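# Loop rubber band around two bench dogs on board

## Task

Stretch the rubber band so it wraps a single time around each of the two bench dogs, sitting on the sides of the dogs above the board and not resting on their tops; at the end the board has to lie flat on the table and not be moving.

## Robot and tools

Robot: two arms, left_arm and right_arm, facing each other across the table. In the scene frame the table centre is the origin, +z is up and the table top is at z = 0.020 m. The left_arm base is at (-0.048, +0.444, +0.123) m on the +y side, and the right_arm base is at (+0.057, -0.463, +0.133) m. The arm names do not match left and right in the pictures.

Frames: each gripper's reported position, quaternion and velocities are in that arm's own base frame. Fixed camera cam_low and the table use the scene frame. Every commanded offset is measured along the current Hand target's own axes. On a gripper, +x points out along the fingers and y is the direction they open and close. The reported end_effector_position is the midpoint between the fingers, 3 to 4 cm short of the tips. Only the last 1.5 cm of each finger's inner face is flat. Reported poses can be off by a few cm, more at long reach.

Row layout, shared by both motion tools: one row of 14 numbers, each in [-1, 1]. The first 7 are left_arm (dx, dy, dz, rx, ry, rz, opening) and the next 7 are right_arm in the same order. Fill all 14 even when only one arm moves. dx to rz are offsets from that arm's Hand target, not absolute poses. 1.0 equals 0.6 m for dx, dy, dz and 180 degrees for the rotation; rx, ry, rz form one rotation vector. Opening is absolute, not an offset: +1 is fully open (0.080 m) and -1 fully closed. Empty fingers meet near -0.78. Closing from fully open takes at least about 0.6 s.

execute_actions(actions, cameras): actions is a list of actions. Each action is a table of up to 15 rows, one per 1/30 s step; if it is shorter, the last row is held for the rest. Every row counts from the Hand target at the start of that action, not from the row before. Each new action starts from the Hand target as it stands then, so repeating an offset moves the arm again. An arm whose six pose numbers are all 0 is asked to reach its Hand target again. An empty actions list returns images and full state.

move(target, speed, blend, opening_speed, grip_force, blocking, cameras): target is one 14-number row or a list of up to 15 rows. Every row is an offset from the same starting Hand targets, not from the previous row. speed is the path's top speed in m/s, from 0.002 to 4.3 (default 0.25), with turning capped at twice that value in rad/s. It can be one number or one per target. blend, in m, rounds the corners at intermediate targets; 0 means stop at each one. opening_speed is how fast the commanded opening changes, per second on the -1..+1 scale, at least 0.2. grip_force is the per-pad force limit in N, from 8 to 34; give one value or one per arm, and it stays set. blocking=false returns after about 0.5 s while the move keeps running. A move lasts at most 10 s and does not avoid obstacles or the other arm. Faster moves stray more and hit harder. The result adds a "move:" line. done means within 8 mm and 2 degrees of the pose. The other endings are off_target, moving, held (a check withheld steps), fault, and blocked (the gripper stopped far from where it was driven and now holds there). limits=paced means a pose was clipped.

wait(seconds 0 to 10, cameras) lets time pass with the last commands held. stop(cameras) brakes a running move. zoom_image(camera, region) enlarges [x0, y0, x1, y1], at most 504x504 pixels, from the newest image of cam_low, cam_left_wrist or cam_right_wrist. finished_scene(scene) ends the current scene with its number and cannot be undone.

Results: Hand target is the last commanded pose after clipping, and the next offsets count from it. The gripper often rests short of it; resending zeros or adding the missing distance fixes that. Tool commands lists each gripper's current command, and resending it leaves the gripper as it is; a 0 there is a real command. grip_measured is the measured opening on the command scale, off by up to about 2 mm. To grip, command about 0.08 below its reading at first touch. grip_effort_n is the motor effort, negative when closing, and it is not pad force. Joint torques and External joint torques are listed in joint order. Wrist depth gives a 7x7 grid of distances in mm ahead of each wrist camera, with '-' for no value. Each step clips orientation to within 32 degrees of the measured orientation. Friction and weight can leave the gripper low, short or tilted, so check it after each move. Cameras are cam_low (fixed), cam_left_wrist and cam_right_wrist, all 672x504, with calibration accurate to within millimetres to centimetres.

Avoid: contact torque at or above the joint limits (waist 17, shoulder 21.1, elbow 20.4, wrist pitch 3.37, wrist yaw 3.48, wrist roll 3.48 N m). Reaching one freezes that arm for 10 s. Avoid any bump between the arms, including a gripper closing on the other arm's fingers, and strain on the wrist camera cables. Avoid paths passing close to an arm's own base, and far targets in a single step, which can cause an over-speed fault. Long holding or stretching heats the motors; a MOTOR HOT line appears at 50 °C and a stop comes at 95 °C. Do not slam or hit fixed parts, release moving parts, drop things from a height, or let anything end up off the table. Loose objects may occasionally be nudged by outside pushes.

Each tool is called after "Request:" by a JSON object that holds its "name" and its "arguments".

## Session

Request:
{"name": "execute_actions", "arguments": {"actions": []}}

Scene clock: 0.00 s.
left_arm: end_effector_position=(+0.3835, +0.0248, +0.2373) grip_measured=+1.000 grip_effort_n=n/a end_effector_quat_wxyz=(+0.924, -0.191, +0.037, -0.331) | right_arm: end_effector_position=(+0.1517, +0.3053, +0.1227) grip_measured=+1.000 grip_effort_n=n/a end_effector_quat_wxyz=(+0.674, -0.072, +0.050, +0.734)
Joint positions: left_arm=[0.42 1.569 0.706 0.988 1.093 -0.498 0.08] | right_arm=[0.766 1.529 0.371 0.886 -0.87 -0.234 0.08]
Joint velocities: within noise
Joint torques (N m): no reading
External joint torques (N m): no reading
Motor temperatures (°C): left_arm=[23 36 26 25 28 24] | right_arm=[21 37 27 24 26 28]
Heat: left arm: hottest shoulder 36 °C (+0.0 °C/min); right arm: hottest shoulder 37 °C (+0.0 °C/min).
Wrist depth (mm): cam_left_wrist=[356 362 1602 592 1746 - 1578 / 404 361 1555 - 2630 - 1678 / 1349 368 420 - - - 1869 / 1490 - 429 - 2663 - - / 515 82 692 2394 - 93 - / - 77 - 1853 1991 - - / - 73 373 486 1652 1652 -] | cam_right_wrist=[156 174 - - 1257 1527 - / 166 186 1835 1591 1649 1559 1591 / 172 189 1945 1724 1820 1559 1737 / 166 217 2322 2127 1881 1945 1806 / - 211 1724 1686 1850 1764 1750 / - 94 1379 1371 1363 89 71 / - 273 284 298 300 89 61]
Hand target: left_arm +0.3838, +0.0253, +0.2384; +0.925, -0.187, +0.034, -0.329 | right_arm +0.1515, +0.3056, +0.1243; +0.673, -0.071, +0.047, +0.735
Tool commands: left_gripper/opening=+1.0 right_gripper/opening=+1.0
camera_calibration:
cam_left_wrist: T_world_to_cam=[[-0.616119, -0.702264, 0.356683, 0.177759], [-0.425275, -0.0845687, -0.901105, 0.408749], [0.662978, -0.706876, -0.246551, -0.0995764], [0, 0, 0, 1]] pos_world=[0.349368, 0.0890129, 0.280371]
cam_right_wrist: T_world_to_cam=[[0.99809, 0.0451065, 0.0422108, -0.166636], [0.0594622, -0.516181, -0.854413, 0.281115], [-0.0167512, 0.855291, -0.517877, -0.109828], [0, 0, 0, 1]] pos_world=[0.147763, 0.246558, 0.190345]

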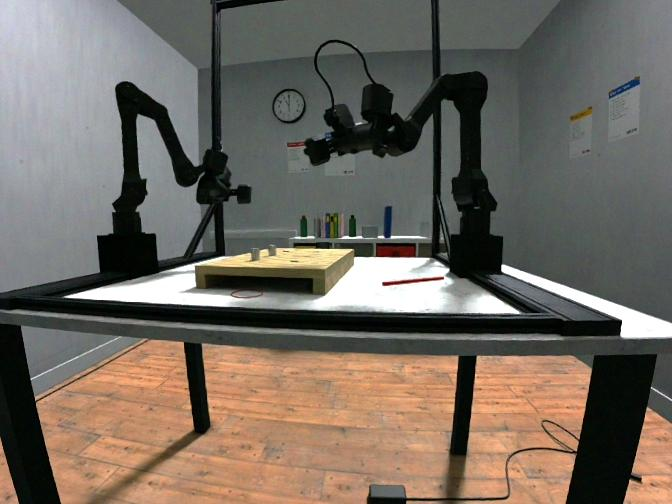

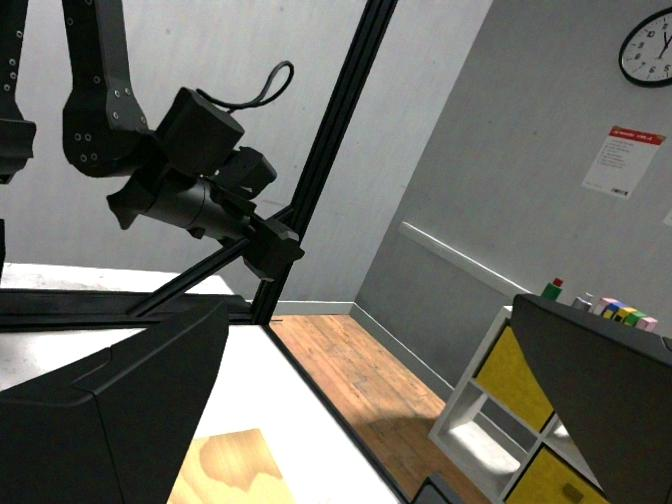

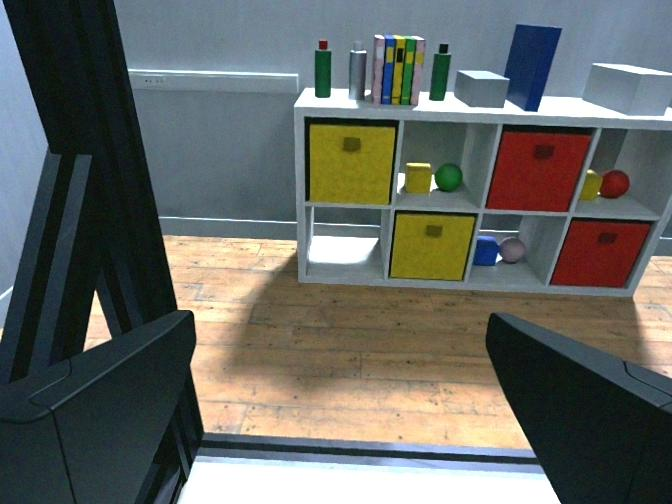

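Request:
{"name": "move", "arguments": {"target": [-0.2,0,0,0,0,0,-0.3,-0.621,-0.245,-0.0345,0.437,0.339,-0.360,-0.33], "speed": 0.3, "cameras": ["cam_right_wrist"]}}

Scene clock: 15.50 s.
left_arm: end_effector_position=(+0.2911, +0.1000, +0.2349) grip_measured=-0.296 grip_effort_n=-15.6 end_effector_quat_wxyz=(+0.929, -0.176, +0.039, -0.324) | right_arm: end_effector_position=(+0.3262, -0.0503, +0.1704) grip_measured=-0.327 grip_effort_n=-15.1 end_effector_quat_wxyz=(+0.706, -0.003, +0.708, +0.002)
Joint positions: left_arm=[0.84 1.565 0.563 1.554 1.492 -0.91 0.022] | right_arm=[-0.152 1.801 1.672 -1.445 0.002 -0.159 0.02]
Joint torques (N m): left_arm=[0.04 -4.42 3.85 1.24 -0.21 -0.17] | right_arm=[-0.05 -7.74 7.15 -0.12 0.05 0.17]
External joint torques (N m): left_arm=[0.04 0.43 -1.01 0.41 0.13 -0.19] | right_arm=[-0.09 -0.31 1.44 -0.48 0.07 0.17]
Heat: left arm: hottest shoulder 38 °C (+7.7 °C/min); right arm: hottest shoulder 37 °C (+0.0 °C/min).
Wrist depth (mm): cam_left_wrist=[214 1340 - 681 2291 - 1639 / 203 219 - - - - 1665 / 267 - - 780 2732 2110 1746 / 537 - - 2152 2567 1973 - / - 612 732 2243 82 1590 1511 / - - - 84 78 - - / - - - 387 - - -] | cam_right_wrist=[248 247 253 253 259 303 304 / 263 266 267 269 278 322 320 / 282 283 284 288 337 343 345 / 356 358 359 305 366 367 371 / - 392 381 385 381 395 1339 / 406 - 73 422 87 - 1459 / - - - 396 63 - -]
Hand target: left_arm +0.2901, +0.1000, +0.2310; +0.925, -0.187, +0.034, -0.329 | right_arm +0.3302, -0.0506, +0.1702; +0.707, +0.000, +0.707, +0.000
Off the commanded pose: left_arm 0.004 m, 2 deg | right_arm 0.004 m, 0 deg.
joint sent to its limit (left arm) — joint 4 (wrist pitch), upper limit. The joint targets still meet the commanded pose.
move: done
camera_calibration:
cam_right_wrist: T_world_to_cam=[[0.0175364, -0.998813, 0.0454353, -0.0598998], [-0.930273, 0.000355528, 0.366868, 0.268711], [-0.366448, -0.0487007, -0.929163, 0.360613], [0, 0, 0, 1]] pos_world=[0.383171, -0.0423621, 0.239208]
Images, in order (width x height): cam_right_wrist 672x504.

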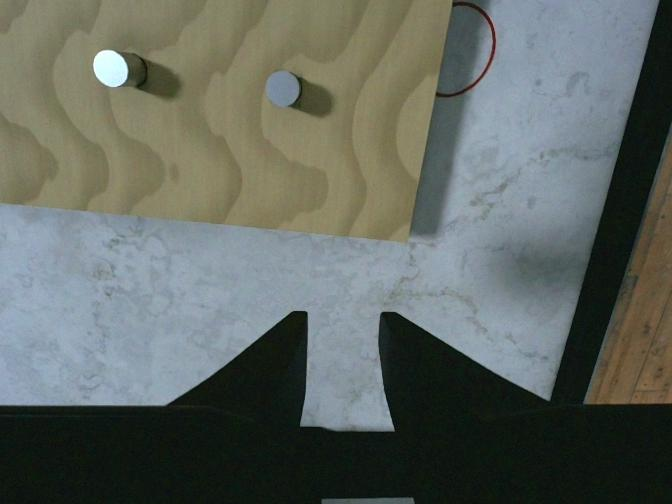

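Request:
{"name": "move", "arguments": {"target": [0,0,0,0,0,0,-0.3,0.2,-0.2307,0.145,0,0,0.0833,-0.36], "speed": 0.25, "cameras": ["cam_right_wrist"]}}

Scene clock: 38.87 s.
left_arm: end_effector_position=(+0.2911, +0.1000, +0.2349) grip_measured=-0.296 grip_effort_n=-15.6 end_effector_quat_wxyz=(+0.929, -0.176, +0.039, -0.324) | right_arm: end_effector_position=(+0.4140, -0.1892, +0.0543) grip_measured=-0.357 grip_effort_n=-15.1 end_effector_quat_wxyz=(+0.700, +0.093, +0.702, +0.087)
Joint positions: left_arm=[0.84 1.565 0.563 1.554 1.492 -0.91 0.022] | right_arm=[-0.502 2.483 2.251 -1.465 -0.222 -0.507 0.019]
Joint torques (N m): left_arm=[0.09 -4.53 3.86 1.26 -0.21 -0.16] | right_arm=[0.14 -11.79 6.91 -0.31 -0.32 -0.1]
External joint torques (N m): left_arm=[0.13 0.27 -1.01 0.45 0.13 -0.18] | right_arm=[0.14 -0.37 1.51 -0.41 -0.16 -0.09]
Motor temperatures (°C): left_arm=[23 37 27 28 28 24] | right_arm=[21 41 32 25 26 28]
Heat: left arm: hottest shoulder 37 °C (+1.5 °C/min); right arm: hottest shoulder 41 °C (+6.2 °C/min).
Wrist depth (mm): cam_left_wrist=[- - - - - - 1746 / 467 - - 2341 - - - / 506 1678 - 2341 - - 1732 / 559 1459 1837 - - - - / - - - 2291 82 1626 1490 / - - - 84 78 - - / - - - 392 - - -] | cam_right_wrist=[171 164 159 193 183 176 167 / 185 175 169 205 196 185 175 / 198 188 181 219 206 196 185 / 209 203 196 235 219 208 192 / 239 220 207 249 226 221 196 / 257 - - 276 85 230 206 / - - - 303 61 - -]
Hand target: left_arm +0.2901, +0.1000, +0.2310; +0.925, -0.187, +0.034, -0.329 | right_arm +0.4171, -0.1889, +0.0501; +0.701, +0.093, +0.701, +0.092
Off the commanded pose: left_arm 0.004 m, 2 deg | right_arm 0.005 m, 1 deg.
joint sent to its limit (left arm) — joint 4 (wrist pitch), upper limit. The joint targets still meet the commanded pose.
move: done
camera_calibration:
cam_right_wrist: T_world_to_cam=[[0.00189643, -0.977843, -0.209331, -0.170703], [-0.930728, -0.0782801, 0.357236, 0.378755], [-0.365707, 0.194153, -0.910254, 0.322734], [0, 0, 0, 1]] pos_world=[0.470868, -0.199931, 0.122731]
Images, in order (width x height): cam_right_wrist 672x504.

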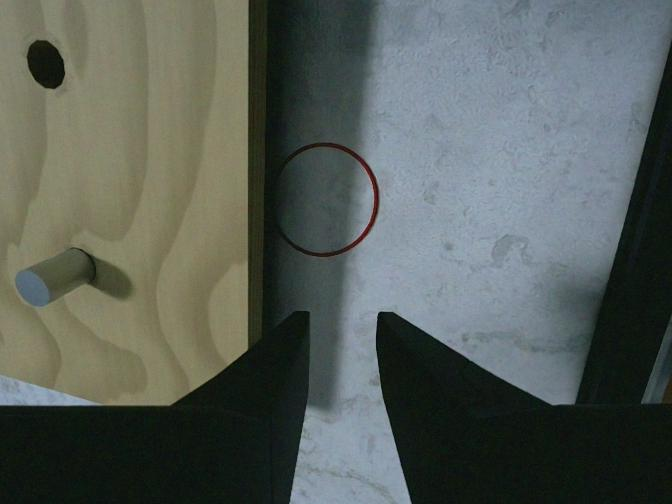

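Request:
{"name": "move", "arguments": {"target": [0,0,0,0,0,0,-0.3,0.1317,-0.0237,-0.0017,0,0,0,-0.36], "speed": 0.15, "cameras": ["cam_right_wrist"]}}

Scene clock: 47.57 s.
left_arm: end_effector_position=(+0.2911, +0.1000, +0.2349) grip_measured=-0.296 grip_effort_n=-15.6 end_effector_quat_wxyz=(+0.929, -0.176, +0.039, -0.324) | right_arm: end_effector_position=(+0.4176, -0.1850, -0.0225) grip_measured=-0.357 grip_effort_n=-15.1 end_effector_quat_wxyz=(+0.705, +0.088, +0.698, +0.088)
Joint positions: left_arm=[0.84 1.565 0.563 1.554 1.492 -0.91 0.022] | right_arm=[-0.49 2.526 2.025 -1.18 -0.224 -0.502 0.019]
Joint torques (N m): left_arm=[0.21 -4.4 3.8 1.26 -0.26 -0.17] | right_arm=[0.3 -12.45 4.02 0.13 -0.33 0.14]
External joint torques (N m): left_arm=[0.21 0.41 -1.04 0.44 0.08 -0.19] | right_arm=[0.29 -1.05 -1.21 0 -0.16 0.15]
Heat: left arm: hottest shoulder 36 °C (+0.0 °C/min); right arm: hottest shoulder 45 °C (+10.1 °C/min).
Wrist depth (mm): cam_left_wrist=[1133 1366 - 1991 - - 1705 / 1211 1522 1678 - - - 1678 / 513 - 1791 - - - 2174 / 538 - 730 2478 - - - / - - - 2316 82 1602 1480 / - - - - 78 - - / - - - 379 - - -] | cam_right_wrist=[- 90 129 124 117 112 107 / - 97 138 131 124 119 113 / - 103 148 139 131 126 118 / 111 111 158 148 140 133 125 / 121 118 169 157 147 140 133 / 130 124 - 170 85 146 139 / - - - 187 61 - -]
Hand target: left_arm +0.2901, +0.1000, +0.2310; +0.925, -0.187, +0.034, -0.329 | right_arm +0.4162, -0.1821, -0.0299; +0.701, +0.093, +0.701, +0.092
Off the commanded pose: left_arm 0.004 m, 2 deg | right_arm 0.008 m, 1 deg.
joint sent to its limit (left arm) — joint 4 (wrist pitch), upper limit. The joint targets still meet the commanded pose.
move: done
camera_calibration:
cam_right_wrist: T_world_to_cam=[[0.0113401, -0.979047, -0.203317, -0.186681], [-0.934858, -0.0825352, 0.345296, 0.410631], [-0.354842, 0.186156, -0.916206, 0.247212], [0, 0, 0, 1]] pos_world=[0.47372, -0.194898, 0.0467526]
Images, in order (width x height): cam_right_wrist 672x504.

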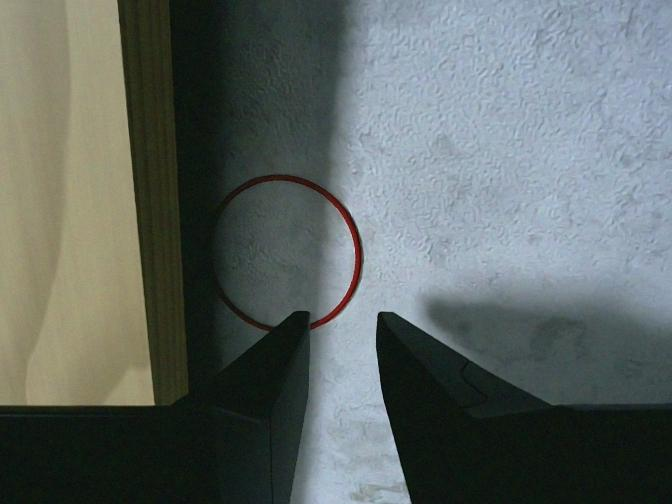

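Request:
{"name": "move", "arguments": {"target": [0,0,0,0,0,0,-0.3,0.0523,-0.014,0,0,0,0,-0.36], "speed": 0.08, "cameras": ["cam_right_wrist"]}}

Scene clock: 51.37 s.
left_arm: end_effector_position=(+0.2911, +0.1000, +0.2349) grip_measured=-0.296 grip_effort_n=-15.6 end_effector_quat_wxyz=(+0.929, -0.176, +0.039, -0.324) | right_arm: end_effector_position=(+0.4188, -0.1856, -0.0538) grip_measured=-0.357 grip_effort_n=-14.7 end_effector_quat_wxyz=(+0.706, +0.087, +0.697, +0.087)
Joint positions: left_arm=[0.84 1.565 0.563 1.554 1.492 -0.91 0.022] | right_arm=[-0.49 2.574 1.986 -1.089 -0.224 -0.502 0.019]
Joint torques (N m): left_arm=[0.18 -4.37 3.78 1.23 -0.23 -0.19] | right_arm=[0.19 -12.07 3.82 0.11 -0.31 0.13]
External joint torques (N m): left_arm=[0.2 0.47 -1.05 0.41 0.11 -0.21] | right_arm=[0.08 -0.35 -1.44 -0.05 -0.13 0.14]
Motor temperatures (°C): left_arm=[23 36 27 28 28 24] | right_arm=[21 46 31 24 26 28]
Heat: left arm: hottest shoulder 36 °C (+0.0 °C/min); right arm: hottest shoulder 46 °C (+10.5 °C/min).
Wrist depth (mm): cam_left_wrist=[- - - - - - - / 458 1232 - 1886 2197 1920 1791 / 507 1590 - - - - 1732 / 541 1705 780 - - - - / 507 - - 2243 82 1614 1522 / - - - - 79 - - / - - - 377 - - -] | cam_right_wrist=[- 104 99 94 90 85 81 / - 112 106 99 95 90 86 / - 122 112 107 100 96 91 / - 129 123 113 108 102 97 / - 140 128 121 112 108 102 / - - - 131 85 112 107 / - - - 142 61 - -]
Hand target: left_arm +0.2901, +0.1000, +0.2310; +0.925, -0.187, +0.034, -0.329 | right_arm +0.4162, -0.1820, -0.0624; +0.701, +0.093, +0.701, +0.093
Off the commanded pose: left_arm 0.004 m, 2 deg | right_arm 0.010 m, 1 deg.
joint sent to its limit (left arm) — joint 4 (wrist pitch), upper limit. The joint targets still meet the commanded pose.
move: off_target (right_arm)
camera_calibration:
cam_right_wrist: T_world_to_cam=[[0.0121125, -0.979457, -0.20129, -0.193953], [-0.936143, -0.0818539, 0.34196, 0.422915], [-0.351411, 0.184295, -0.917903, 0.217256], [0, 0, 0, 1]] pos_world=[0.474604, -0.19539, 0.0157587]
Images, in order (width x height): cam_right_wrist 672x504.

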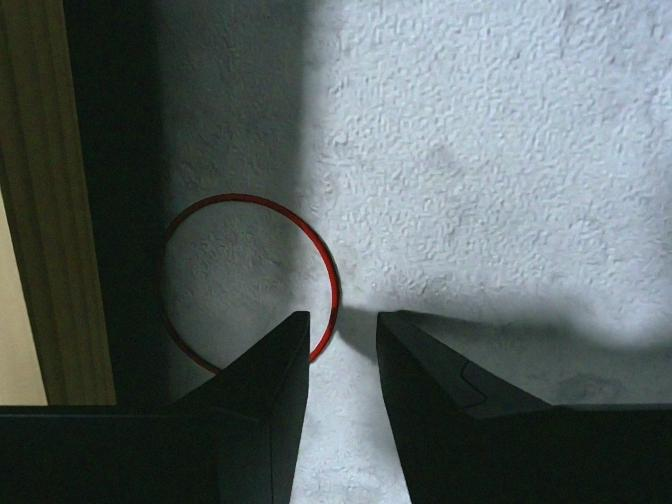

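Request:
{"name": "move", "arguments": {"target": [0,0,0,0,0,0,-0.3,0.0095,-0.0082,0,0,0,0,-0.36], "speed": 0.04, "cameras": ["cam_right_wrist"]}}

Scene clock: 53.63 s.
left_arm: end_effector_position=(+0.2911, +0.1000, +0.2349) grip_measured=-0.296 grip_effort_n=-15.6 end_effector_quat_wxyz=(+0.929, -0.176, +0.039, -0.324) | right_arm: end_effector_position=(+0.4186, -0.1863, -0.0583) grip_measured=-0.357 grip_effort_n=-14.7 end_effector_quat_wxyz=(+0.706, +0.088, +0.698, +0.087)
Joint positions: left_arm=[0.84 1.565 0.563 1.554 1.492 -0.91 0.022] | right_arm=[-0.492 2.584 1.986 -1.082 -0.224 -0.502 0.019]
Joint torques (N m): left_arm=[0.09 -4.51 3.92 1.22 -0.23 -0.17] | right_arm=[-0.22 -11.14 4.64 0.21 -0.26 -0.09]
External joint torques (N m): left_arm=[0.11 0.26 -0.91 0.42 0.11 -0.2] | right_arm=[-0.31 0.64 -0.63 0.04 -0.09 -0.07]
Heat: left arm: hottest shoulder 36 °C (+0.0 °C/min); right arm: hottest shoulder 47 °C (+11.2 °C/min).
Wrist depth (mm): cam_left_wrist=[- - - 1806 2219 - 1902 / 1366 1652 1678 761 - - - / 510 - - - - - 1853 / 539 - 710 2697 - - - / 549 - - 2291 82 1678 1480 / - - - 567 78 - - / - - - 385 - - -] | cam_right_wrist=[- 101 96 91 87 82 78 / - 107 103 97 91 87 83 / - 117 108 103 97 92 87 / - 124 120 110 104 98 93 / - 136 124 117 108 103 99 / - 145 - 127 85 108 103 / - - - 137 61 - -]
Hand target: left_arm +0.2901, +0.1000, +0.2310; +0.925, -0.187, +0.034, -0.329 | right_arm +0.4162, -0.1854, -0.0691; +0.701, +0.093, +0.701, +0.092
Off the commanded pose: left_arm 0.004 m, 2 deg | right_arm 0.011 m, 1 deg.
joint sent to its limit (left arm) — joint 4 (wrist pitch), upper limit. The joint targets still meet the commanded pose.
move: off_target (right_arm)
camera_calibration:
cam_right_wrist: T_world_to_cam=[[0.0101418, -0.979259, -0.202359, -0.194682], [-0.935576, -0.0807285, 0.343773, 0.424268], [-0.352979, 0.185836, -0.91699, 0.214182], [0, 0, 0, 1]] pos_world=[0.474511, -0.196196, 0.0111554]
Images, in order (width x height): cam_right_wrist 672x504.

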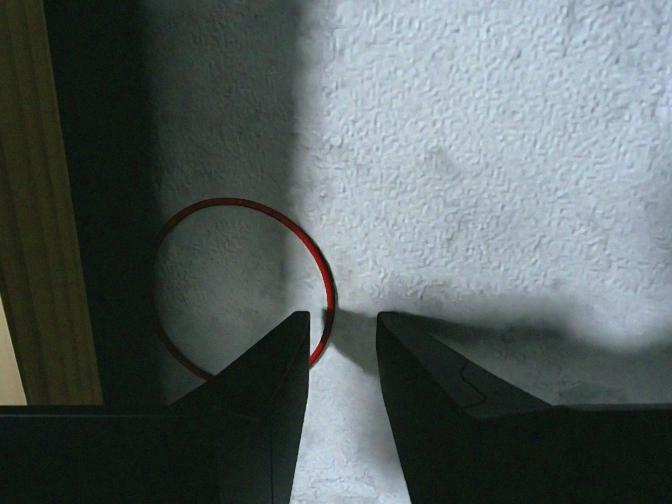

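Request:
{"name": "move", "arguments": {"target": [[0,0,0,0,0,0,-0.3,0.008,-0.0017,0,0,0,0,-0.36],[0,0,0,0,0,0,-0.3,0.008,-0.0017,0,0,0,0,-1]], "speed": 0.03, "opening_speed": 0.7, "cameras": ["cam_right_wrist"]}}

Scene clock: 58.23 s.
left_arm: end_effector_position=(+0.2911, +0.1000, +0.2349) grip_measured=-0.296 grip_effort_n=-15.6 end_effector_quat_wxyz=(+0.929, -0.176, +0.039, -0.324) | right_arm: end_effector_position=(+0.4198, -0.1895, -0.0609) grip_measured=-0.756 grip_effort_n=-83.5 end_effector_quat_wxyz=(+0.709, +0.088, +0.694, +0.084)
Joint positions: left_arm=[0.84 1.565 0.563 1.554 1.492 -0.91 0.022] | right_arm=[-0.497 2.589 1.986 -1.066 -0.225 -0.502 0.001]
Joint torques (N m): left_arm=[0.11 -4.44 3.89 1.24 -0.21 -0.17] | right_arm=[0.28 -10.73 4.19 0.05 -0.21 -0.05]
External joint torques (N m): left_arm=[0.08 0.34 -0.94 0.43 0.13 -0.19] | right_arm=[0.28 0.94 -0.98 -0.1 -0.04 -0.04]
Heat: left arm: hottest shoulder 36 °C (+0.0 °C/min); right arm: hottest shoulder 48 °C (+11.3 °C/min).
Wrist depth (mm): cam_left_wrist=[1239 - 1522 1544 2879 - 1732 / 484 - - 732 - - 1776 / 516 - - 2069 - - 1732 / 534 - 888 2598 2598 2394 - / - - 737 2267 83 1678 1500 / - - - 558 78 - - / - - - 383 - - -] | cam_right_wrist=[- 99 94 89 86 81 77 / - 105 100 96 90 85 82 / - 114 106 101 95 90 86 / 128 121 116 107 101 96 91 / 137 131 122 111 105 101 96 / - 140 - 74 - 107 100 / - - - - - - -]
Hand target: left_arm +0.2901, +0.1000, +0.2310; +0.925, -0.187, +0.034, -0.329 | right_arm +0.4162, -0.1852, -0.0740; +0.701, +0.093, +0.701, +0.092
Off the commanded pose: left_arm 0.004 m, 2 deg | right_arm 0.014 m, 2 deg.
joint sent to its limit (left arm) — joint 4 (wrist pitch), upper limit. The joint targets still meet the commanded pose.
move: off_target (right_arm); target 2's new opening was sent with right_arm's hand 0.015 m and 1 deg from that target
camera_calibration:
cam_right_wrist: T_world_to_cam=[[0.00669948, -0.979991, -0.198927, -0.196875], [-0.939263, -0.0744286, 0.335032, 0.428233], [-0.343134, 0.1846, -0.920968, 0.208156], [0, 0, 0, 1]] pos_world=[0.474968, -0.199489, 0.00906956]
Images, in order (width x height): cam_right_wrist 672x504.

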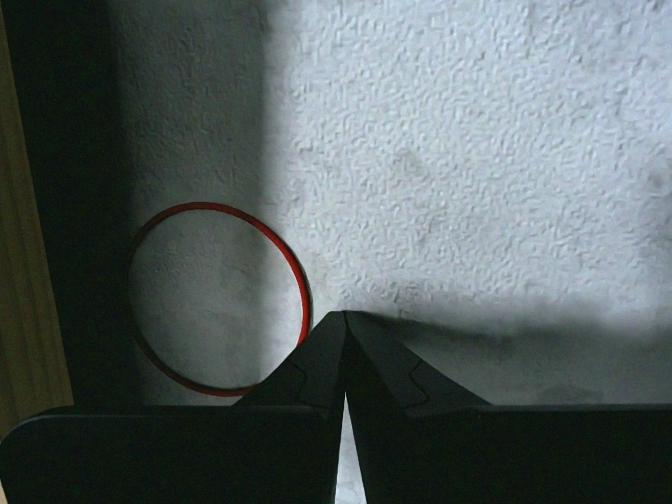

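Request:
{"name": "move", "arguments": {"target": [0,0,0,0,0,0,-0.3,-0.022,0.0195,0,0,0,0,-0.36], "speed": 0.05, "cameras": ["cam_right_wrist"]}}

Scene clock: 62.67 s.
left_arm: end_effector_position=(+0.2911, +0.1000, +0.2349) grip_measured=-0.296 grip_effort_n=-15.1 end_effector_quat_wxyz=(+0.929, -0.176, +0.039, -0.324) | right_arm: end_effector_position=(+0.4205, -0.1816, -0.0587) grip_measured=-0.363 grip_effort_n=16.0 end_effector_quat_wxyz=(+0.707, +0.089, +0.696, +0.088)
Joint positions: left_arm=[0.84 1.565 0.563 1.554 1.492 -0.91 0.022] | right_arm=[-0.482 2.58 1.977 -1.072 -0.229 -0.493 0.019]
Joint torques (N m): left_arm=[0.06 -4.48 3.82 1.26 -0.26 -0.17] | right_arm=[0.36 -14.88 3.09 -0.41 -0.16 0.14]
External joint torques (N m): left_arm=[0.04 0.3 -0.99 0.44 0.08 -0.19] | right_arm=[0.3 -3.21 -2.11 -0.57 0.01 0.16]
Heat: left arm: hottest shoulder 36 °C (-1.0 °C/min); right arm: hottest shoulder 49 °C (+12.1 °C/min).
Wrist depth (mm): cam_left_wrist=[- 1307 - 1837 - - 1691 / 448 - 1902 - - - 1665 / 515 1490 - - - - 1590 / 534 1544 856 2316 - - - / - - - 2341 82 1665 1480 / - - - - 79 - - / - - - 375 - - -] | cam_right_wrist=[- 101 96 91 87 82 79 / - 108 103 97 91 87 83 / - 117 108 103 97 92 87 / - 124 120 110 104 98 93 / - 136 124 116 108 103 98 / - 143 - 123 84 108 103 / - - - 137 - - -]
Hand target: left_arm +0.2901, +0.1000, +0.2310; +0.925, -0.187, +0.034, -0.329 | right_arm +0.4162, -0.1771, -0.0583; +0.701, +0.093, +0.701, +0.093
Off the commanded pose: left_arm 0.004 m, 2 deg | right_arm 0.006 m, 1 deg.
joint sent to its limit (left arm) — joint 4 (wrist pitch), upper limit. The joint targets still meet the commanded pose.
move: done
camera_calibration:
cam_right_wrist: T_world_to_cam=[[0.0109828, -0.978766, -0.204687, -0.190643], [-0.936716, -0.0817032, 0.340424, 0.426703], [-0.349919, 0.187995, -0.917722, 0.212635], [0, 0, 0, 1]] pos_world=[0.476198, -0.191706, 0.0108575]
Images, in order (width x height): cam_right_wrist 672x504.

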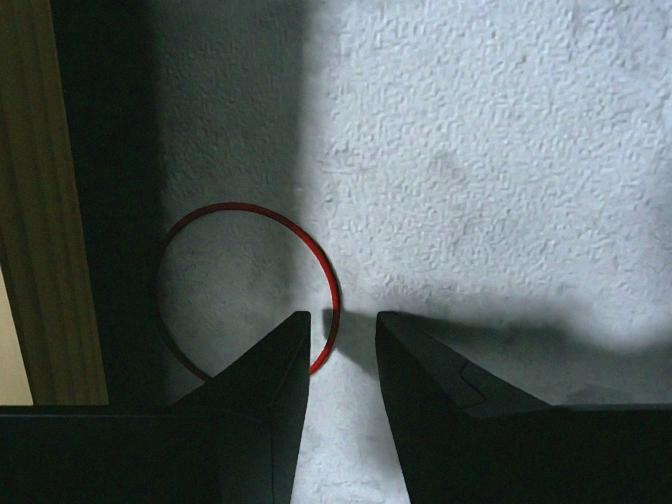

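Request:
{"name": "move", "arguments": {"target": [0,0,0,0,0,0,-0.3,-0.0108,0.0175,0,0,0,-0.0833,-0.36], "speed": 0.08, "cameras": ["cam_right_wrist"]}}

Scene clock: 68.53 s.
left_arm: end_effector_position=(+0.2911, +0.1000, +0.2349) grip_measured=-0.296 grip_effort_n=-15.6 end_effector_quat_wxyz=(+0.929, -0.176, +0.039, -0.324) | right_arm: end_effector_position=(+0.4152, -0.1694, -0.0541) grip_measured=-0.363 grip_effort_n=15.6 end_effector_quat_wxyz=(+0.702, +0.000, +0.712, +0.003)
Joint positions: left_arm=[0.84 1.565 0.563 1.554 1.492 -0.91 0.022] | right_arm=[-0.387 2.451 1.769 -0.904 0.002 -0.392 0.019]
Joint torques (N m): left_arm=[0.05 -4.47 3.95 1.28 -0.23 -0.22] | right_arm=[0.13 -15.23 3.56 0.34 0.03 0.14]
External joint torques (N m): left_arm=[0.08 0.31 -0.83 0.47 0.1 -0.24] | right_arm=[0 -4.16 -1.66 0.01 0.05 0.14]
Motor temperatures (°C): left_arm=[23 36 27 29 27 24] | right_arm=[21 53 31 24 26 28]
Heat: left arm: hottest shoulder 36 °C (-2.0 °C/min); right arm: hottest shoulder 53 °C (+16.1 °C/min). Fold the right arm in close to its base, or ease its load, before you think long.
Wrist depth (mm): cam_left_wrist=[- - - 685 - - 1665 / 404 - - 2029 - - 1776 / 513 - - 2478 - - 1555 / 533 - 1806 2110 - - - / 493 - - 2069 82 1578 1480 / - - - - 78 - - / - - - 393 - - -] | cam_right_wrist=[- 91 90 91 92 92 91 / - 96 96 97 97 98 97 / - 103 103 103 102 102 104 / - 109 109 111 111 110 112 / - 117 118 118 118 119 121 / - - - 130 84 126 129 / - - - 142 - - -]
Hand target: left_arm +0.2901, +0.1000, +0.2310; +0.925, -0.187, +0.034, -0.329 | right_arm +0.4162, -0.1688, -0.0493; +0.707, +0.000, +0.707, +0.000
Off the commanded pose: left_arm 0.004 m, 2 deg | right_arm 0.005 m, 1 deg.
MOTOR HOT: joint 2 (shoulder) of the right arm reports 53 °C; the controller stops that arm at 95 °C. To cool a motor, set the load down, stop pushing, or move to a pose that needs little force.
joint sent to its limit (left arm) — joint 4 (wrist pitch), upper limit. The joint targets still meet the commanded pose.
move: done
camera_calibration:
cam_right_wrist: T_world_to_cam=[[0.0165612, -0.999048, 0.0403532, -0.170135], [-0.926469, -0.000155804, 0.376371, 0.432771], [-0.376006, -0.0436191, -0.92559, 0.183897], [0, 0, 0, 1]] pos_world=[0.472913, -0.161884, 0.014196]
Images, in order (width x height): cam_right_wrist 672x504.

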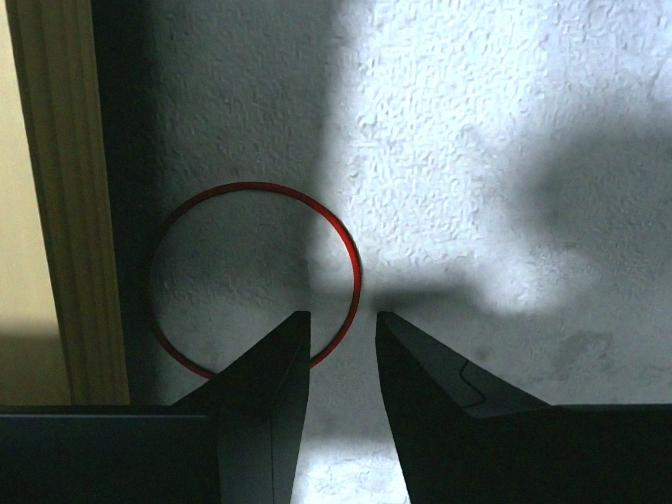

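Request:
{"name": "move", "arguments": {"target": [0,0,0,0,0,0,-0.3,0.0233,-0.0058,0.0067,0,0,0,-0.36], "speed": 0.05, "cameras": ["cam_right_wrist"]}}

Scene clock: 72.60 s.
left_arm: end_effector_position=(+0.2911, +0.1000, +0.2349) grip_measured=-0.296 grip_effort_n=-15.6 end_effector_quat_wxyz=(+0.929, -0.176, +0.039, -0.324) | right_arm: end_effector_position=(+0.4184, -0.1707, -0.0586) grip_measured=-0.363 grip_effort_n=15.6 end_effector_quat_wxyz=(+0.706, -0.002, +0.708, +0.002)
Joint positions: left_arm=[0.84 1.565 0.563 1.554 1.492 -0.91 0.022] | right_arm=[-0.387 2.461 1.769 -0.881 0.002 -0.392 0.019]
Joint torques (N m): left_arm=[0.11 -4.46 3.84 1.24 -0.25 -0.17] | right_arm=[-0.22 -11.38 5.99 0.38 0.02 0.02]
External joint torques (N m): left_arm=[0.09 0.34 -0.99 0.42 0.09 -0.19] | right_arm=[-0.22 -0.31 0.82 0.05 0.04 0.02]
Motor temperatures (°C): left_arm=[23 36 27 29 27 24] | right_arm=[21 57 31 24 26 28]
Heat: left arm: hottest shoulder 36 °C (-2.0 °C/min); right arm: hottest shoulder 57 °C (+20.1 °C/min). Heating fast: the right arm's shoulder motor: a push or a pull is the cause, and it goes on while you think. Ease it with your next call, before anything else.
Wrist depth (mm): cam_left_wrist=[- - 1602 - - - 1776 / 434 - 1869 766 - - 1614 / 511 1853 - - - - 1420 / 539 - - - - 1665 - / 556 - 706 2394 82 1626 1533 / - - - 558 78 - - / - - - 400 - - -] | cam_right_wrist=[- 86 87 87 88 89 88 / - 92 92 93 93 93 94 / - 99 99 99 99 100 100 / - 105 105 106 108 107 107 / - 115 113 113 113 115 116 / - - - 121 84 121 124 / - - - 135 - - -]
Hand target: left_arm +0.2901, +0.1000, +0.2310; +0.925, -0.187, +0.034, -0.329 | right_arm +0.4202, -0.1723, -0.0633; +0.707, +0.000, +0.707, +0.000
Off the commanded pose: left_arm 0.004 m, 2 deg | right_arm 0.005 m, 0 deg.
MOTOR HOT: still on. Joint 2 (shoulder) of the right arm reports 57 °C.
joint sent to its limit (left arm) — joint 4 (wrist pitch), upper limit. The joint targets still meet the commanded pose.
move: done
camera_calibration:
cam_right_wrist: T_world_to_cam=[[0.0160457, -0.998844, 0.0453183, -0.170772], [-0.930839, 0.00162642, 0.365426, 0.438763], [-0.365077, -0.0480476, -0.929736, 0.175325], [0, 0, 0, 1]] pos_world=[0.475165, -0.162865, 0.0104101]
Images, in order (width x height): cam_right_wrist 672x504.

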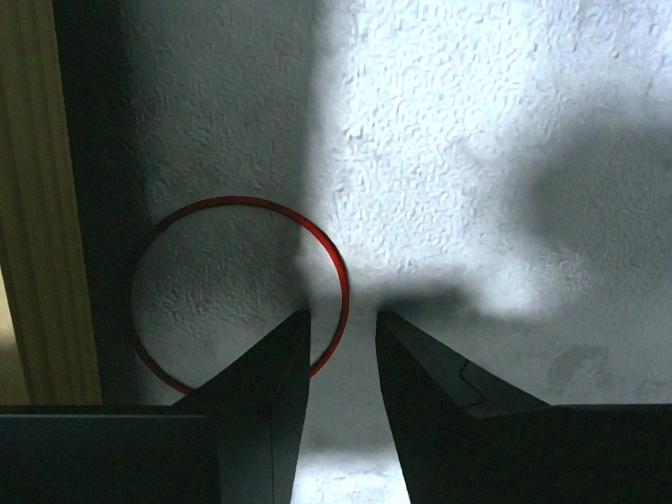

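Request:
{"name": "move", "arguments": {"target": [[0,0,0,0,0,0,-0.3,0.0095,0,0,0,0,0,-0.36],[0,0,0,0,0,0,-0.3,0.0095,0,0,0,0,0,-1]], "speed": 0.04, "opening_speed": 0.8, "cameras": ["cam_right_wrist"]}}

Scene clock: 77.07 s.
left_arm: end_effector_position=(+0.2911, +0.1000, +0.2349) grip_measured=-0.296 grip_effort_n=-16.0 end_effector_quat_wxyz=(+0.929, -0.176, +0.039, -0.324) | right_arm: end_effector_position=(+0.4203, -0.1731, -0.0604) grip_measured=-0.756 grip_effort_n=-83.5 end_effector_quat_wxyz=(+0.710, -0.003, +0.705, -0.002)
Joint positions: left_arm=[0.84 1.565 0.563 1.554 1.492 -0.91 0.022] | right_arm=[-0.389 2.465 1.769 -0.865 0.005 -0.39 0.001]
Joint torques (N m): left_arm=[0.09 -4.39 3.77 1.29 -0.23 -0.15] | right_arm=[0.18 -10.72 5.48 0.42 -0.03 0.01]
External joint torques (N m): left_arm=[0.08 0.39 -1.04 0.47 0.11 -0.17] | right_arm=[0.1 0.39 0.28 0.06 -0.01 0.01]
Motor temperatures (°C): left_arm=[23 36 27 29 27 24] | right_arm=[21 56 31 24 26 28]
Heat: left arm: hottest shoulder 36 °C (-2.0 °C/min); right arm: hottest shoulder 56 °C (+18.3 °C/min). Fold the right arm in close to its base, or ease its load, before you think long.
Wrist depth (mm): cam_left_wrist=[1299 1420 - - - - 1776 / 1332 - - 2029 - - 1902 / 512 1746 1718 2267 - - 1567 / 545 792 764 - - - - / - - - 2197 83 1665 1490 / - - - - 78 - - / - - - 383 - - -] | cam_right_wrist=[- 86 87 87 87 89 88 / - 91 91 92 93 93 94 / - 97 98 98 99 99 100 / 103 103 104 105 107 106 107 / - 111 112 110 112 114 115 / - 118 - 74 75 121 122 / - - - - - - -]
Hand target: left_arm +0.2901, +0.1000, +0.2310; +0.925, -0.187, +0.034, -0.329 | right_arm +0.4202, -0.1722, -0.0690; +0.707, +0.000, +0.707, +0.000
Off the commanded pose: left_arm 0.004 m, 2 deg | right_arm 0.009 m, 1 deg.
MOTOR HOT: still on. Joint 2 (shoulder) of the right arm reports 56 °C.
joint sent to its limit (left arm) — joint 4 (wrist pitch), upper limit. The joint targets still meet the commanded pose.
move: off_target (right_arm); target 2's new opening was sent with right_arm's hand 0.009 m and 0 deg from that target
camera_calibration:
cam_right_wrist: T_world_to_cam=[[0.0117569, -0.998554, 0.0524542, -0.170776], [-0.934105, 0.00775069, 0.356915, 0.443093], [-0.356805, -0.0531939, -0.932663, 0.169631], [0, 0, 0, 1]] pos_world=[0.476428, -0.16494, 0.0090197]
Images, in order (width x height): cam_right_wrist 672x504.

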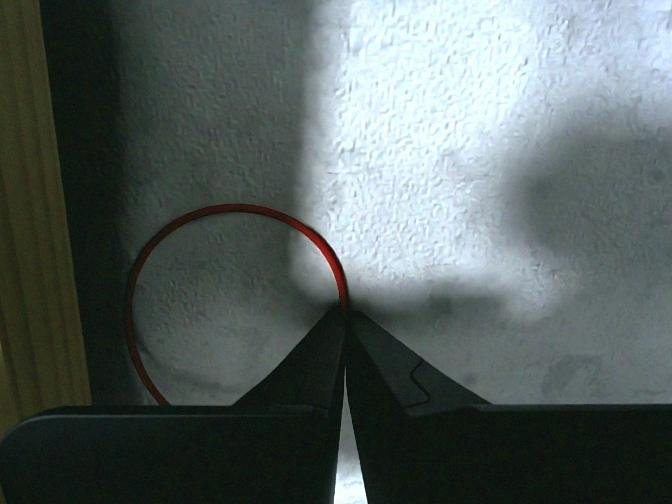

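Request:
{"name": "move", "arguments": {"target": [0,0,0,0,0,0,-0.3,-0.22,-0.04,0,0,0,0,-1], "speed": 0.15, "cameras": ["cam_right_wrist","cam_low"]}}

Scene clock: 79.97 s.
left_arm: end_effector_position=(+0.2911, +0.1000, +0.2349) grip_measured=-0.296 grip_effort_n=-15.6 end_effector_quat_wxyz=(+0.929, -0.176, +0.039, -0.324) | right_arm: end_effector_position=(+0.4166, -0.1951, +0.0563) grip_measured=-0.756 grip_effort_n=-83.5 end_effector_quat_wxyz=(+0.699, +0.004, +0.715, +0.000)
Joint positions: left_arm=[0.84 1.565 0.563 1.554 1.492 -0.91 0.022] | right_arm=[-0.436 2.389 2.112 -1.315 0.005 -0.43 0.001]
Joint torques (N m): left_arm=[0.09 -4.51 3.82 1.27 -0.23 -0.18] | right_arm=[0.08 -14.35 7 -0.2 -0.1 -0.09]
External joint torques (N m): left_arm=[0.1 0.24 -1 0.47 0.11 -0.2] | right_arm=[0.08 -3.06 1.32 -0.49 -0.08 -0.09]
Motor temperatures (°C): left_arm=[23 35 27 29 27 24] | right_arm=[21 56 31 24 26 28]
Heat: left arm: hottest shoulder 35 °C (-3.0 °C/min); right arm: hottest shoulder 56 °C (+18.0 °C/min). Fold the right arm in close to its base, or ease its load, before you think long.
Wrist depth (mm): cam_left_wrist=[1164 1533 1440 - - - 1791 / 1340 - - - - - 2089 / 507 - - 735 - - 1555 / 538 1732 842 2316 - - - / - - - 2449 82 1602 1544 / - - - - 79 - - / - - - 375 - - -] | cam_right_wrist=[142 146 187 188 188 187 869 / 152 156 200 200 201 196 960 / 162 166 211 215 215 201 1039 / 175 177 230 231 231 225 1155 / 189 192 245 242 250 242 1204 / 203 202 - 74 - 268 1264 / - - - - - - -]
Hand target: left_arm +0.2901, +0.1000, +0.2310; +0.925, -0.187, +0.034, -0.329 | right_arm +0.4201, -0.1964, +0.0631; +0.707, +0.000, +0.707, +0.000
Off the commanded pose: left_arm 0.004 m, 2 deg | right_arm 0.008 m, 1 deg.
MOTOR HOT: still on. Joint 2 (shoulder) of the right arm reports 56 °C.
joint sent to its limit (left arm) — joint 4 (wrist pitch), upper limit. The joint targets still meet the commanded pose.
move: done
camera_calibration:
cam_right_wrist: T_world_to_cam=[[0.00568801, -0.99921, 0.0393271, -0.19574], [-0.923395, 0.00984632, 0.383726, 0.392765], [-0.38381, -0.0384971, -0.922609, 0.289615], [0, 0, 0, 1]] pos_world=[0.474948, -0.188303, 0.124186]
Images, in order (width x height): cam_low 672x504, cam_right_wrist 672x504.

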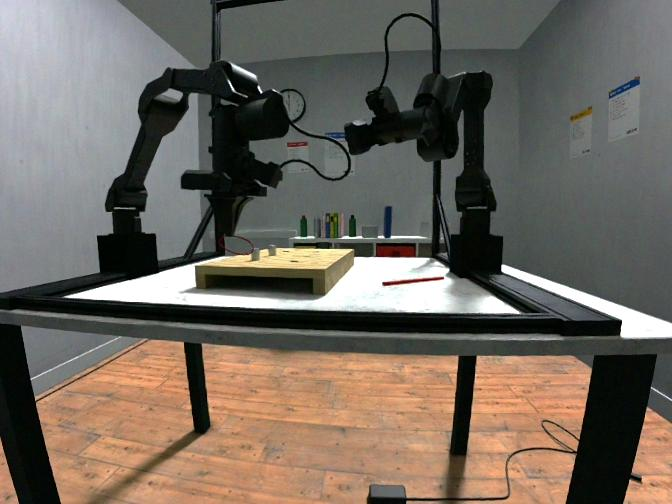

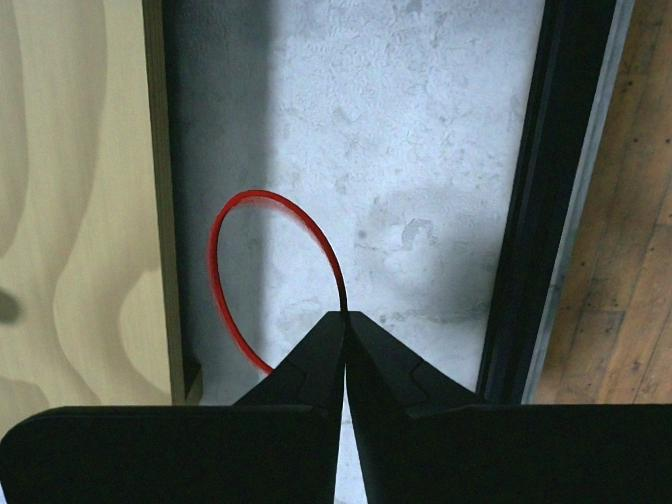

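Request:
{"name": "move", "arguments": {"target": [0.109,0.064,-0.036,-0.566,0.223,0.466,-0.7,0,0.2567,-0.0583,0,0,0,-1], "speed": 0.25, "cameras": ["cam_right_wrist","cam_left_wrist"]}}

Scene clock: 96.97 s.
left_arm: end_effector_position=(+0.3548, +0.0803, +0.2035) grip_measured=-0.696 grip_effort_n=-15.6 end_effector_quat_wxyz=(-0.437, +0.617, -0.549, -0.357) | right_arm: end_effector_position=(+0.3869, -0.0477, +0.0603) grip_measured=-0.756 grip_effort_n=-83.5 end_effector_quat_wxyz=(+0.703, -0.003, +0.711, +0.000)
Joint positions: left_arm=[0.385 1.94 1.94 -1.577 0.403 -1.171 0.004] | right_arm=[-0.121 2.071 1.604 -1.115 0.005 -0.125 0.001]
Joint torques (N m): left_arm=[0.07 -9.27 6.08 0.2 0.2 0.04] | right_arm=[-0.11 -11.18 5.41 0.1 0.01 0]
External joint torques (N m): left_arm=[0.08 -0.96 0.52 -0.12 -0.02 0.03] | right_arm=[-0.03 -1.91 -0.15 -0.2 0 -0.01]
Motor temperatures (°C): left_arm=[23 36 28 28 27 24] | right_arm=[21 64 31 24 26 28]
Heat: left arm: hottest shoulder 36 °C (-1.0 °C/min); right arm: hottest shoulder 64 °C (+23.0 °C/min). Fold the right arm in close to its base, or ease its load, before you think long.
Wrist depth (mm): cam_left_wrist=[- 283 285 253 257 266 271 / 312 310 328 282 291 289 - / 335 359 350 314 311 322 107 / 395 390 432 390 395 415 491 / - - - 84 83 1955 1821 / - - - - 67 - - / - - - - 62 - -] | cam_right_wrist=[148 149 150 151 152 155 200 / 158 159 160 161 162 206 213 / 168 169 169 172 173 223 228 / 181 181 180 184 185 243 245 / 194 196 197 194 201 263 266 / 207 208 - 74 75 283 285 / - - - - - - -]
Hand target: left_arm +0.3559, +0.0801, +0.2038; -0.438, +0.618, -0.548, -0.354 (not the last commanded pose) | right_arm +0.3880, -0.0480, +0.0603; +0.705, +0.000, +0.709, +0.000 (not the last commanded pose)
Off the commanded pose: left_arm 0.006 m, 9 deg | right_arm 0.006 m, 1 deg.
MOTOR HOT: still on. Joint 2 (shoulder) of the right arm reports 64 °C.
move: held (left_arm, right_arm; a check stopped the path); limits=held
pose unreachable (left arm): on one or more control steps of this call, first in action 0 (counted from 0), this arm could not follow its commanded pose, so it was not sent that pose on those steps. It may still have moved: this result reports where it is.
cause: moving toward the commanded pose would bring a part of the arm too close to another arm (a part of this arm just beyond joint 6 (wrist roll) and a part of the right arm just beyond its joint 4 (wrist pitch), at the place that arm was heading or pushing toward when its own hold began).
pose unreachable (right arm): on one or more control steps of this call, first in action 0 (counted from 0), this arm could not follow its commanded pose, so it was not sent that pose on those steps. It may still have moved: this result reports where it is.
cause: moving toward the commanded pose would bring a part of the arm too close to another arm (a part of this arm just beyond joint 4 (wrist pitch) and a part of the left arm just beyond its joint 6 (wrist roll), along the way the arms are being sent, or toward where that arm still pushes).
camera_calibration:
cam_left_wrist: T_world_to_cam=[[0.984999, 0.00360493, 0.172524, -0.376201], [-0.109807, -0.758148, 0.64277, -0.00128507], [0.133116, -0.652072, -0.746379, 0.235621], [0, 0, 0, 1]] pos_world=[0.339052, 0.154023, 0.241592]
cam_right_wrist: T_world_to_cam=[[0.0154979, -0.998755, 0.0474216, -0.0527973], [-0.927128, 0.00340591, 0.374729, 0.363931], [-0.374424, -0.0497734, -0.925921, 0.283575], [0, 0, 0, 1]] pos_world=[0.444406, -0.0398565, 0.128697]
Images, in order (width x height): cam_left_wrist 672x504, cam_right_wrist 672x504.

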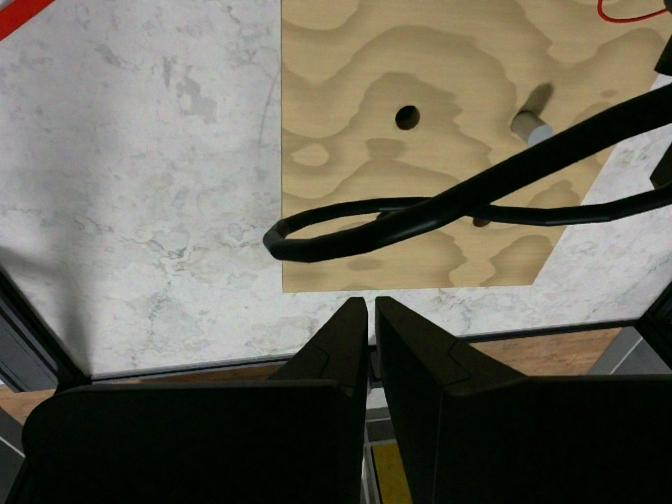

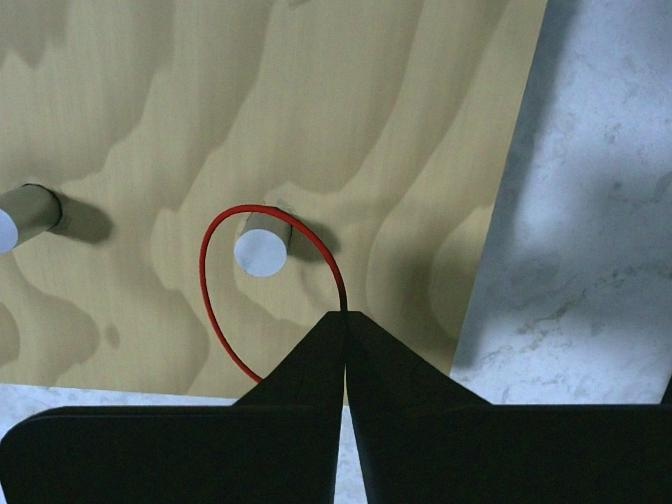

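Request:
{"name": "move", "arguments": {"target": [-0.045,0.133,-0.021,0,0,0,-0.7,0.0667,0.0167,-0.0133,0,0,0,-1], "speed": 0.2, "cameras": ["cam_right_wrist"]}}

Scene clock: 104.67 s.
left_arm: end_effector_position=(+0.2753, +0.0781, +0.2211) grip_measured=-0.696 grip_effort_n=-15.6 end_effector_quat_wxyz=(-0.447, +0.624, -0.534, -0.355) | right_arm: end_effector_position=(+0.3823, -0.0394, +0.0276) grip_measured=-0.756 grip_effort_n=-83.5 end_effector_quat_wxyz=(+0.710, -0.004, +0.704, +0.000)
Joint positions: left_arm=[0.484 1.632 1.633 -1.577 0.403 -1.084 0.004] | right_arm=[-0.101 2.071 1.469 -0.96 0.005 -0.107 0.001]
Joint torques (N m): left_arm=[0.17 -7.82 4.59 -0.15 0.18 0.13] | right_arm=[0.09 -9.54 3.86 0.42 -0.01 0.16]
External joint torques (N m): left_arm=[0.16 -1.71 -1.02 -0.44 -0.04 0.12] | right_arm=[0.08 -0.52 -1.52 0.07 0 0.16]
Motor temperatures (°C): left_arm=[23 38 28 28 27 24] | right_arm=[21 61 32 24 26 28]
Heat: left arm: hottest shoulder 38 °C (+2.0 °C/min); right arm: hottest shoulder 61 °C (+17.1 °C/min). Fold the right arm in close to its base, or ease its load, before you think long.
Wrist depth (mm): cam_left_wrist=[284 293 305 312 281 292 305 / 319 - 333 315 318 327 323 / 337 371 - 373 363 380 393 / 375 417 443 395 415 434 565 / 423 - - 84 83 2089 1955 / - - - - 67 - - / - - - - 62 - -] | cam_right_wrist=[121 122 122 123 123 125 129 / 128 129 130 131 132 133 181 / 136 137 138 140 140 142 196 / 145 146 144 146 150 154 210 / 158 157 158 156 160 217 226 / 165 166 - 74 75 235 240 / - - - - - - -]
Hand target: left_arm +0.2725, +0.0770, +0.2209; -0.437, +0.618, -0.549, -0.354 | right_arm +0.3797, -0.0380, +0.0203; +0.705, +0.000, +0.710, +0.000
Off the commanded pose: left_arm 0.003 m, 2 deg | right_arm 0.008 m, 1 deg.
MOTOR HOT: still on. Joint 2 (shoulder) of the right arm reports 61 °C.
joint sent to its limit (left arm) — joint 4 (wrist pitch), lower limit. The joint targets still meet the commanded pose.
move: done
camera_calibration:
cam_right_wrist: T_world_to_cam=[[0.0163819, -0.998617, 0.049958, -0.0431328], [-0.934259, 0.00251298, 0.356588, 0.375178], [-0.35622, -0.0525152, -0.932925, 0.245089], [0, 0, 0, 1]] pos_world=[0.438526, -0.0311451, 0.0970208]
Images, in order (width x height): cam_right_wrist 672x504.

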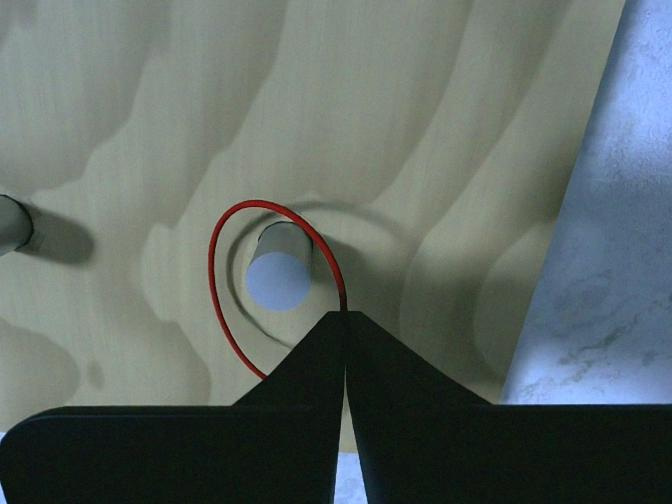

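Request:
{"name": "move", "arguments": {"target": [[0,0,0,0,0,0,-0.7,0.033,-0.018,0.0133,0,0,0,-1],[0,0,0,0,0,0,-0.7,0.063,-0.03,0.0133,0,0,0,-1]], "speed": 0.08, "blend": 0.01, "cameras": ["cam_right_wrist"]}}

Scene clock: 117.37 s.
left_arm: end_effector_position=(+0.2753, +0.0781, +0.2211) grip_measured=-0.696 grip_effort_n=-15.6 end_effector_quat_wxyz=(-0.447, +0.624, -0.534, -0.355) | right_arm: end_effector_position=(+0.3904, -0.0566, -0.0103) grip_measured=-0.756 grip_effort_n=-83.5 end_effector_quat_wxyz=(+0.709, +0.000, +0.705, -0.004)
Joint positions: left_arm=[0.484 1.632 1.633 -1.577 0.403 -1.084 0.004] | right_arm=[-0.142 2.166 1.455 -0.853 0.005 -0.136 0.001]
Joint torques (N m): left_arm=[0.13 -7.69 4.58 -0.18 0.19 0.17] | right_arm=[-0.08 -9.87 3.76 0.41 -0.02 -0.08]
External joint torques (N m): left_arm=[0.12 -1.6 -1.01 -0.48 -0.02 0.16] | right_arm=[-0.02 -0.36 -1.42 0.06 -0.02 -0.08]
Motor temperatures (°C): left_arm=[23 39 28 27 27 24] | right_arm=[21 56 31 24 26 28]
Heat: left arm: hottest shoulder 39 °C (+3.0 °C/min); right arm: hottest shoulder 56 °C (+8.1 °C/min). Fold the right arm in close to its base, or ease its load, before you think long.
Wrist depth (mm): cam_left_wrist=[283 286 303 300 280 287 303 / 320 - 341 316 317 333 346 / 344 - - 370 361 380 390 / - 395 458 424 414 438 - / 424 - - 84 83 2029 1837 / - - - - 67 - - / - - - - 62 - -] | cam_right_wrist=[- 88 88 89 89 90 92 / - 93 94 95 95 96 99 / - 99 100 100 102 103 154 / 105 106 107 108 109 110 167 / - 112 107 113 117 118 180 / - - - 74 75 127 192 / - - - - - - -]
Hand target: left_arm +0.2725, +0.0770, +0.2209; -0.437, +0.618, -0.549, -0.354 | right_arm +0.3874, -0.0559, -0.0176; +0.705, +0.000, +0.710, +0.000
Off the commanded pose: left_arm 0.003 m, 2 deg | right_arm 0.008 m, 1 deg.
MOTOR HOT: still on. Joint 2 (shoulder) of the right arm reports 56 °C.
joint sent to its limit (left arm) — joint 4 (wrist pitch), lower limit. The joint targets still meet the commanded pose.
move: done; blend cut to 0.0097 m at target 1
camera_calibration:
cam_right_wrist: T_world_to_cam=[[0.00393946, -0.998735, 0.0501243, -0.0538207], [-0.9339, 0.0142458, 0.35725, 0.396782], [-0.357512, -0.0482185, -0.932663, 0.21248], [0, 0, 0, 1]] pos_world=[0.446732, -0.0491597, 0.0591199]
Images, in order (width x height): cam_right_wrist 672x504.

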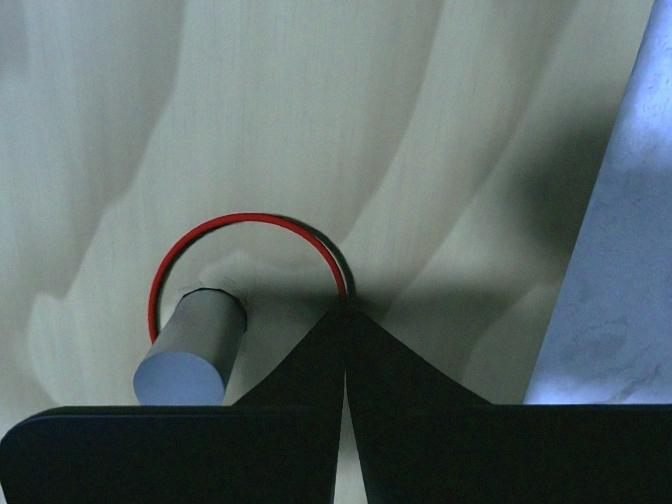

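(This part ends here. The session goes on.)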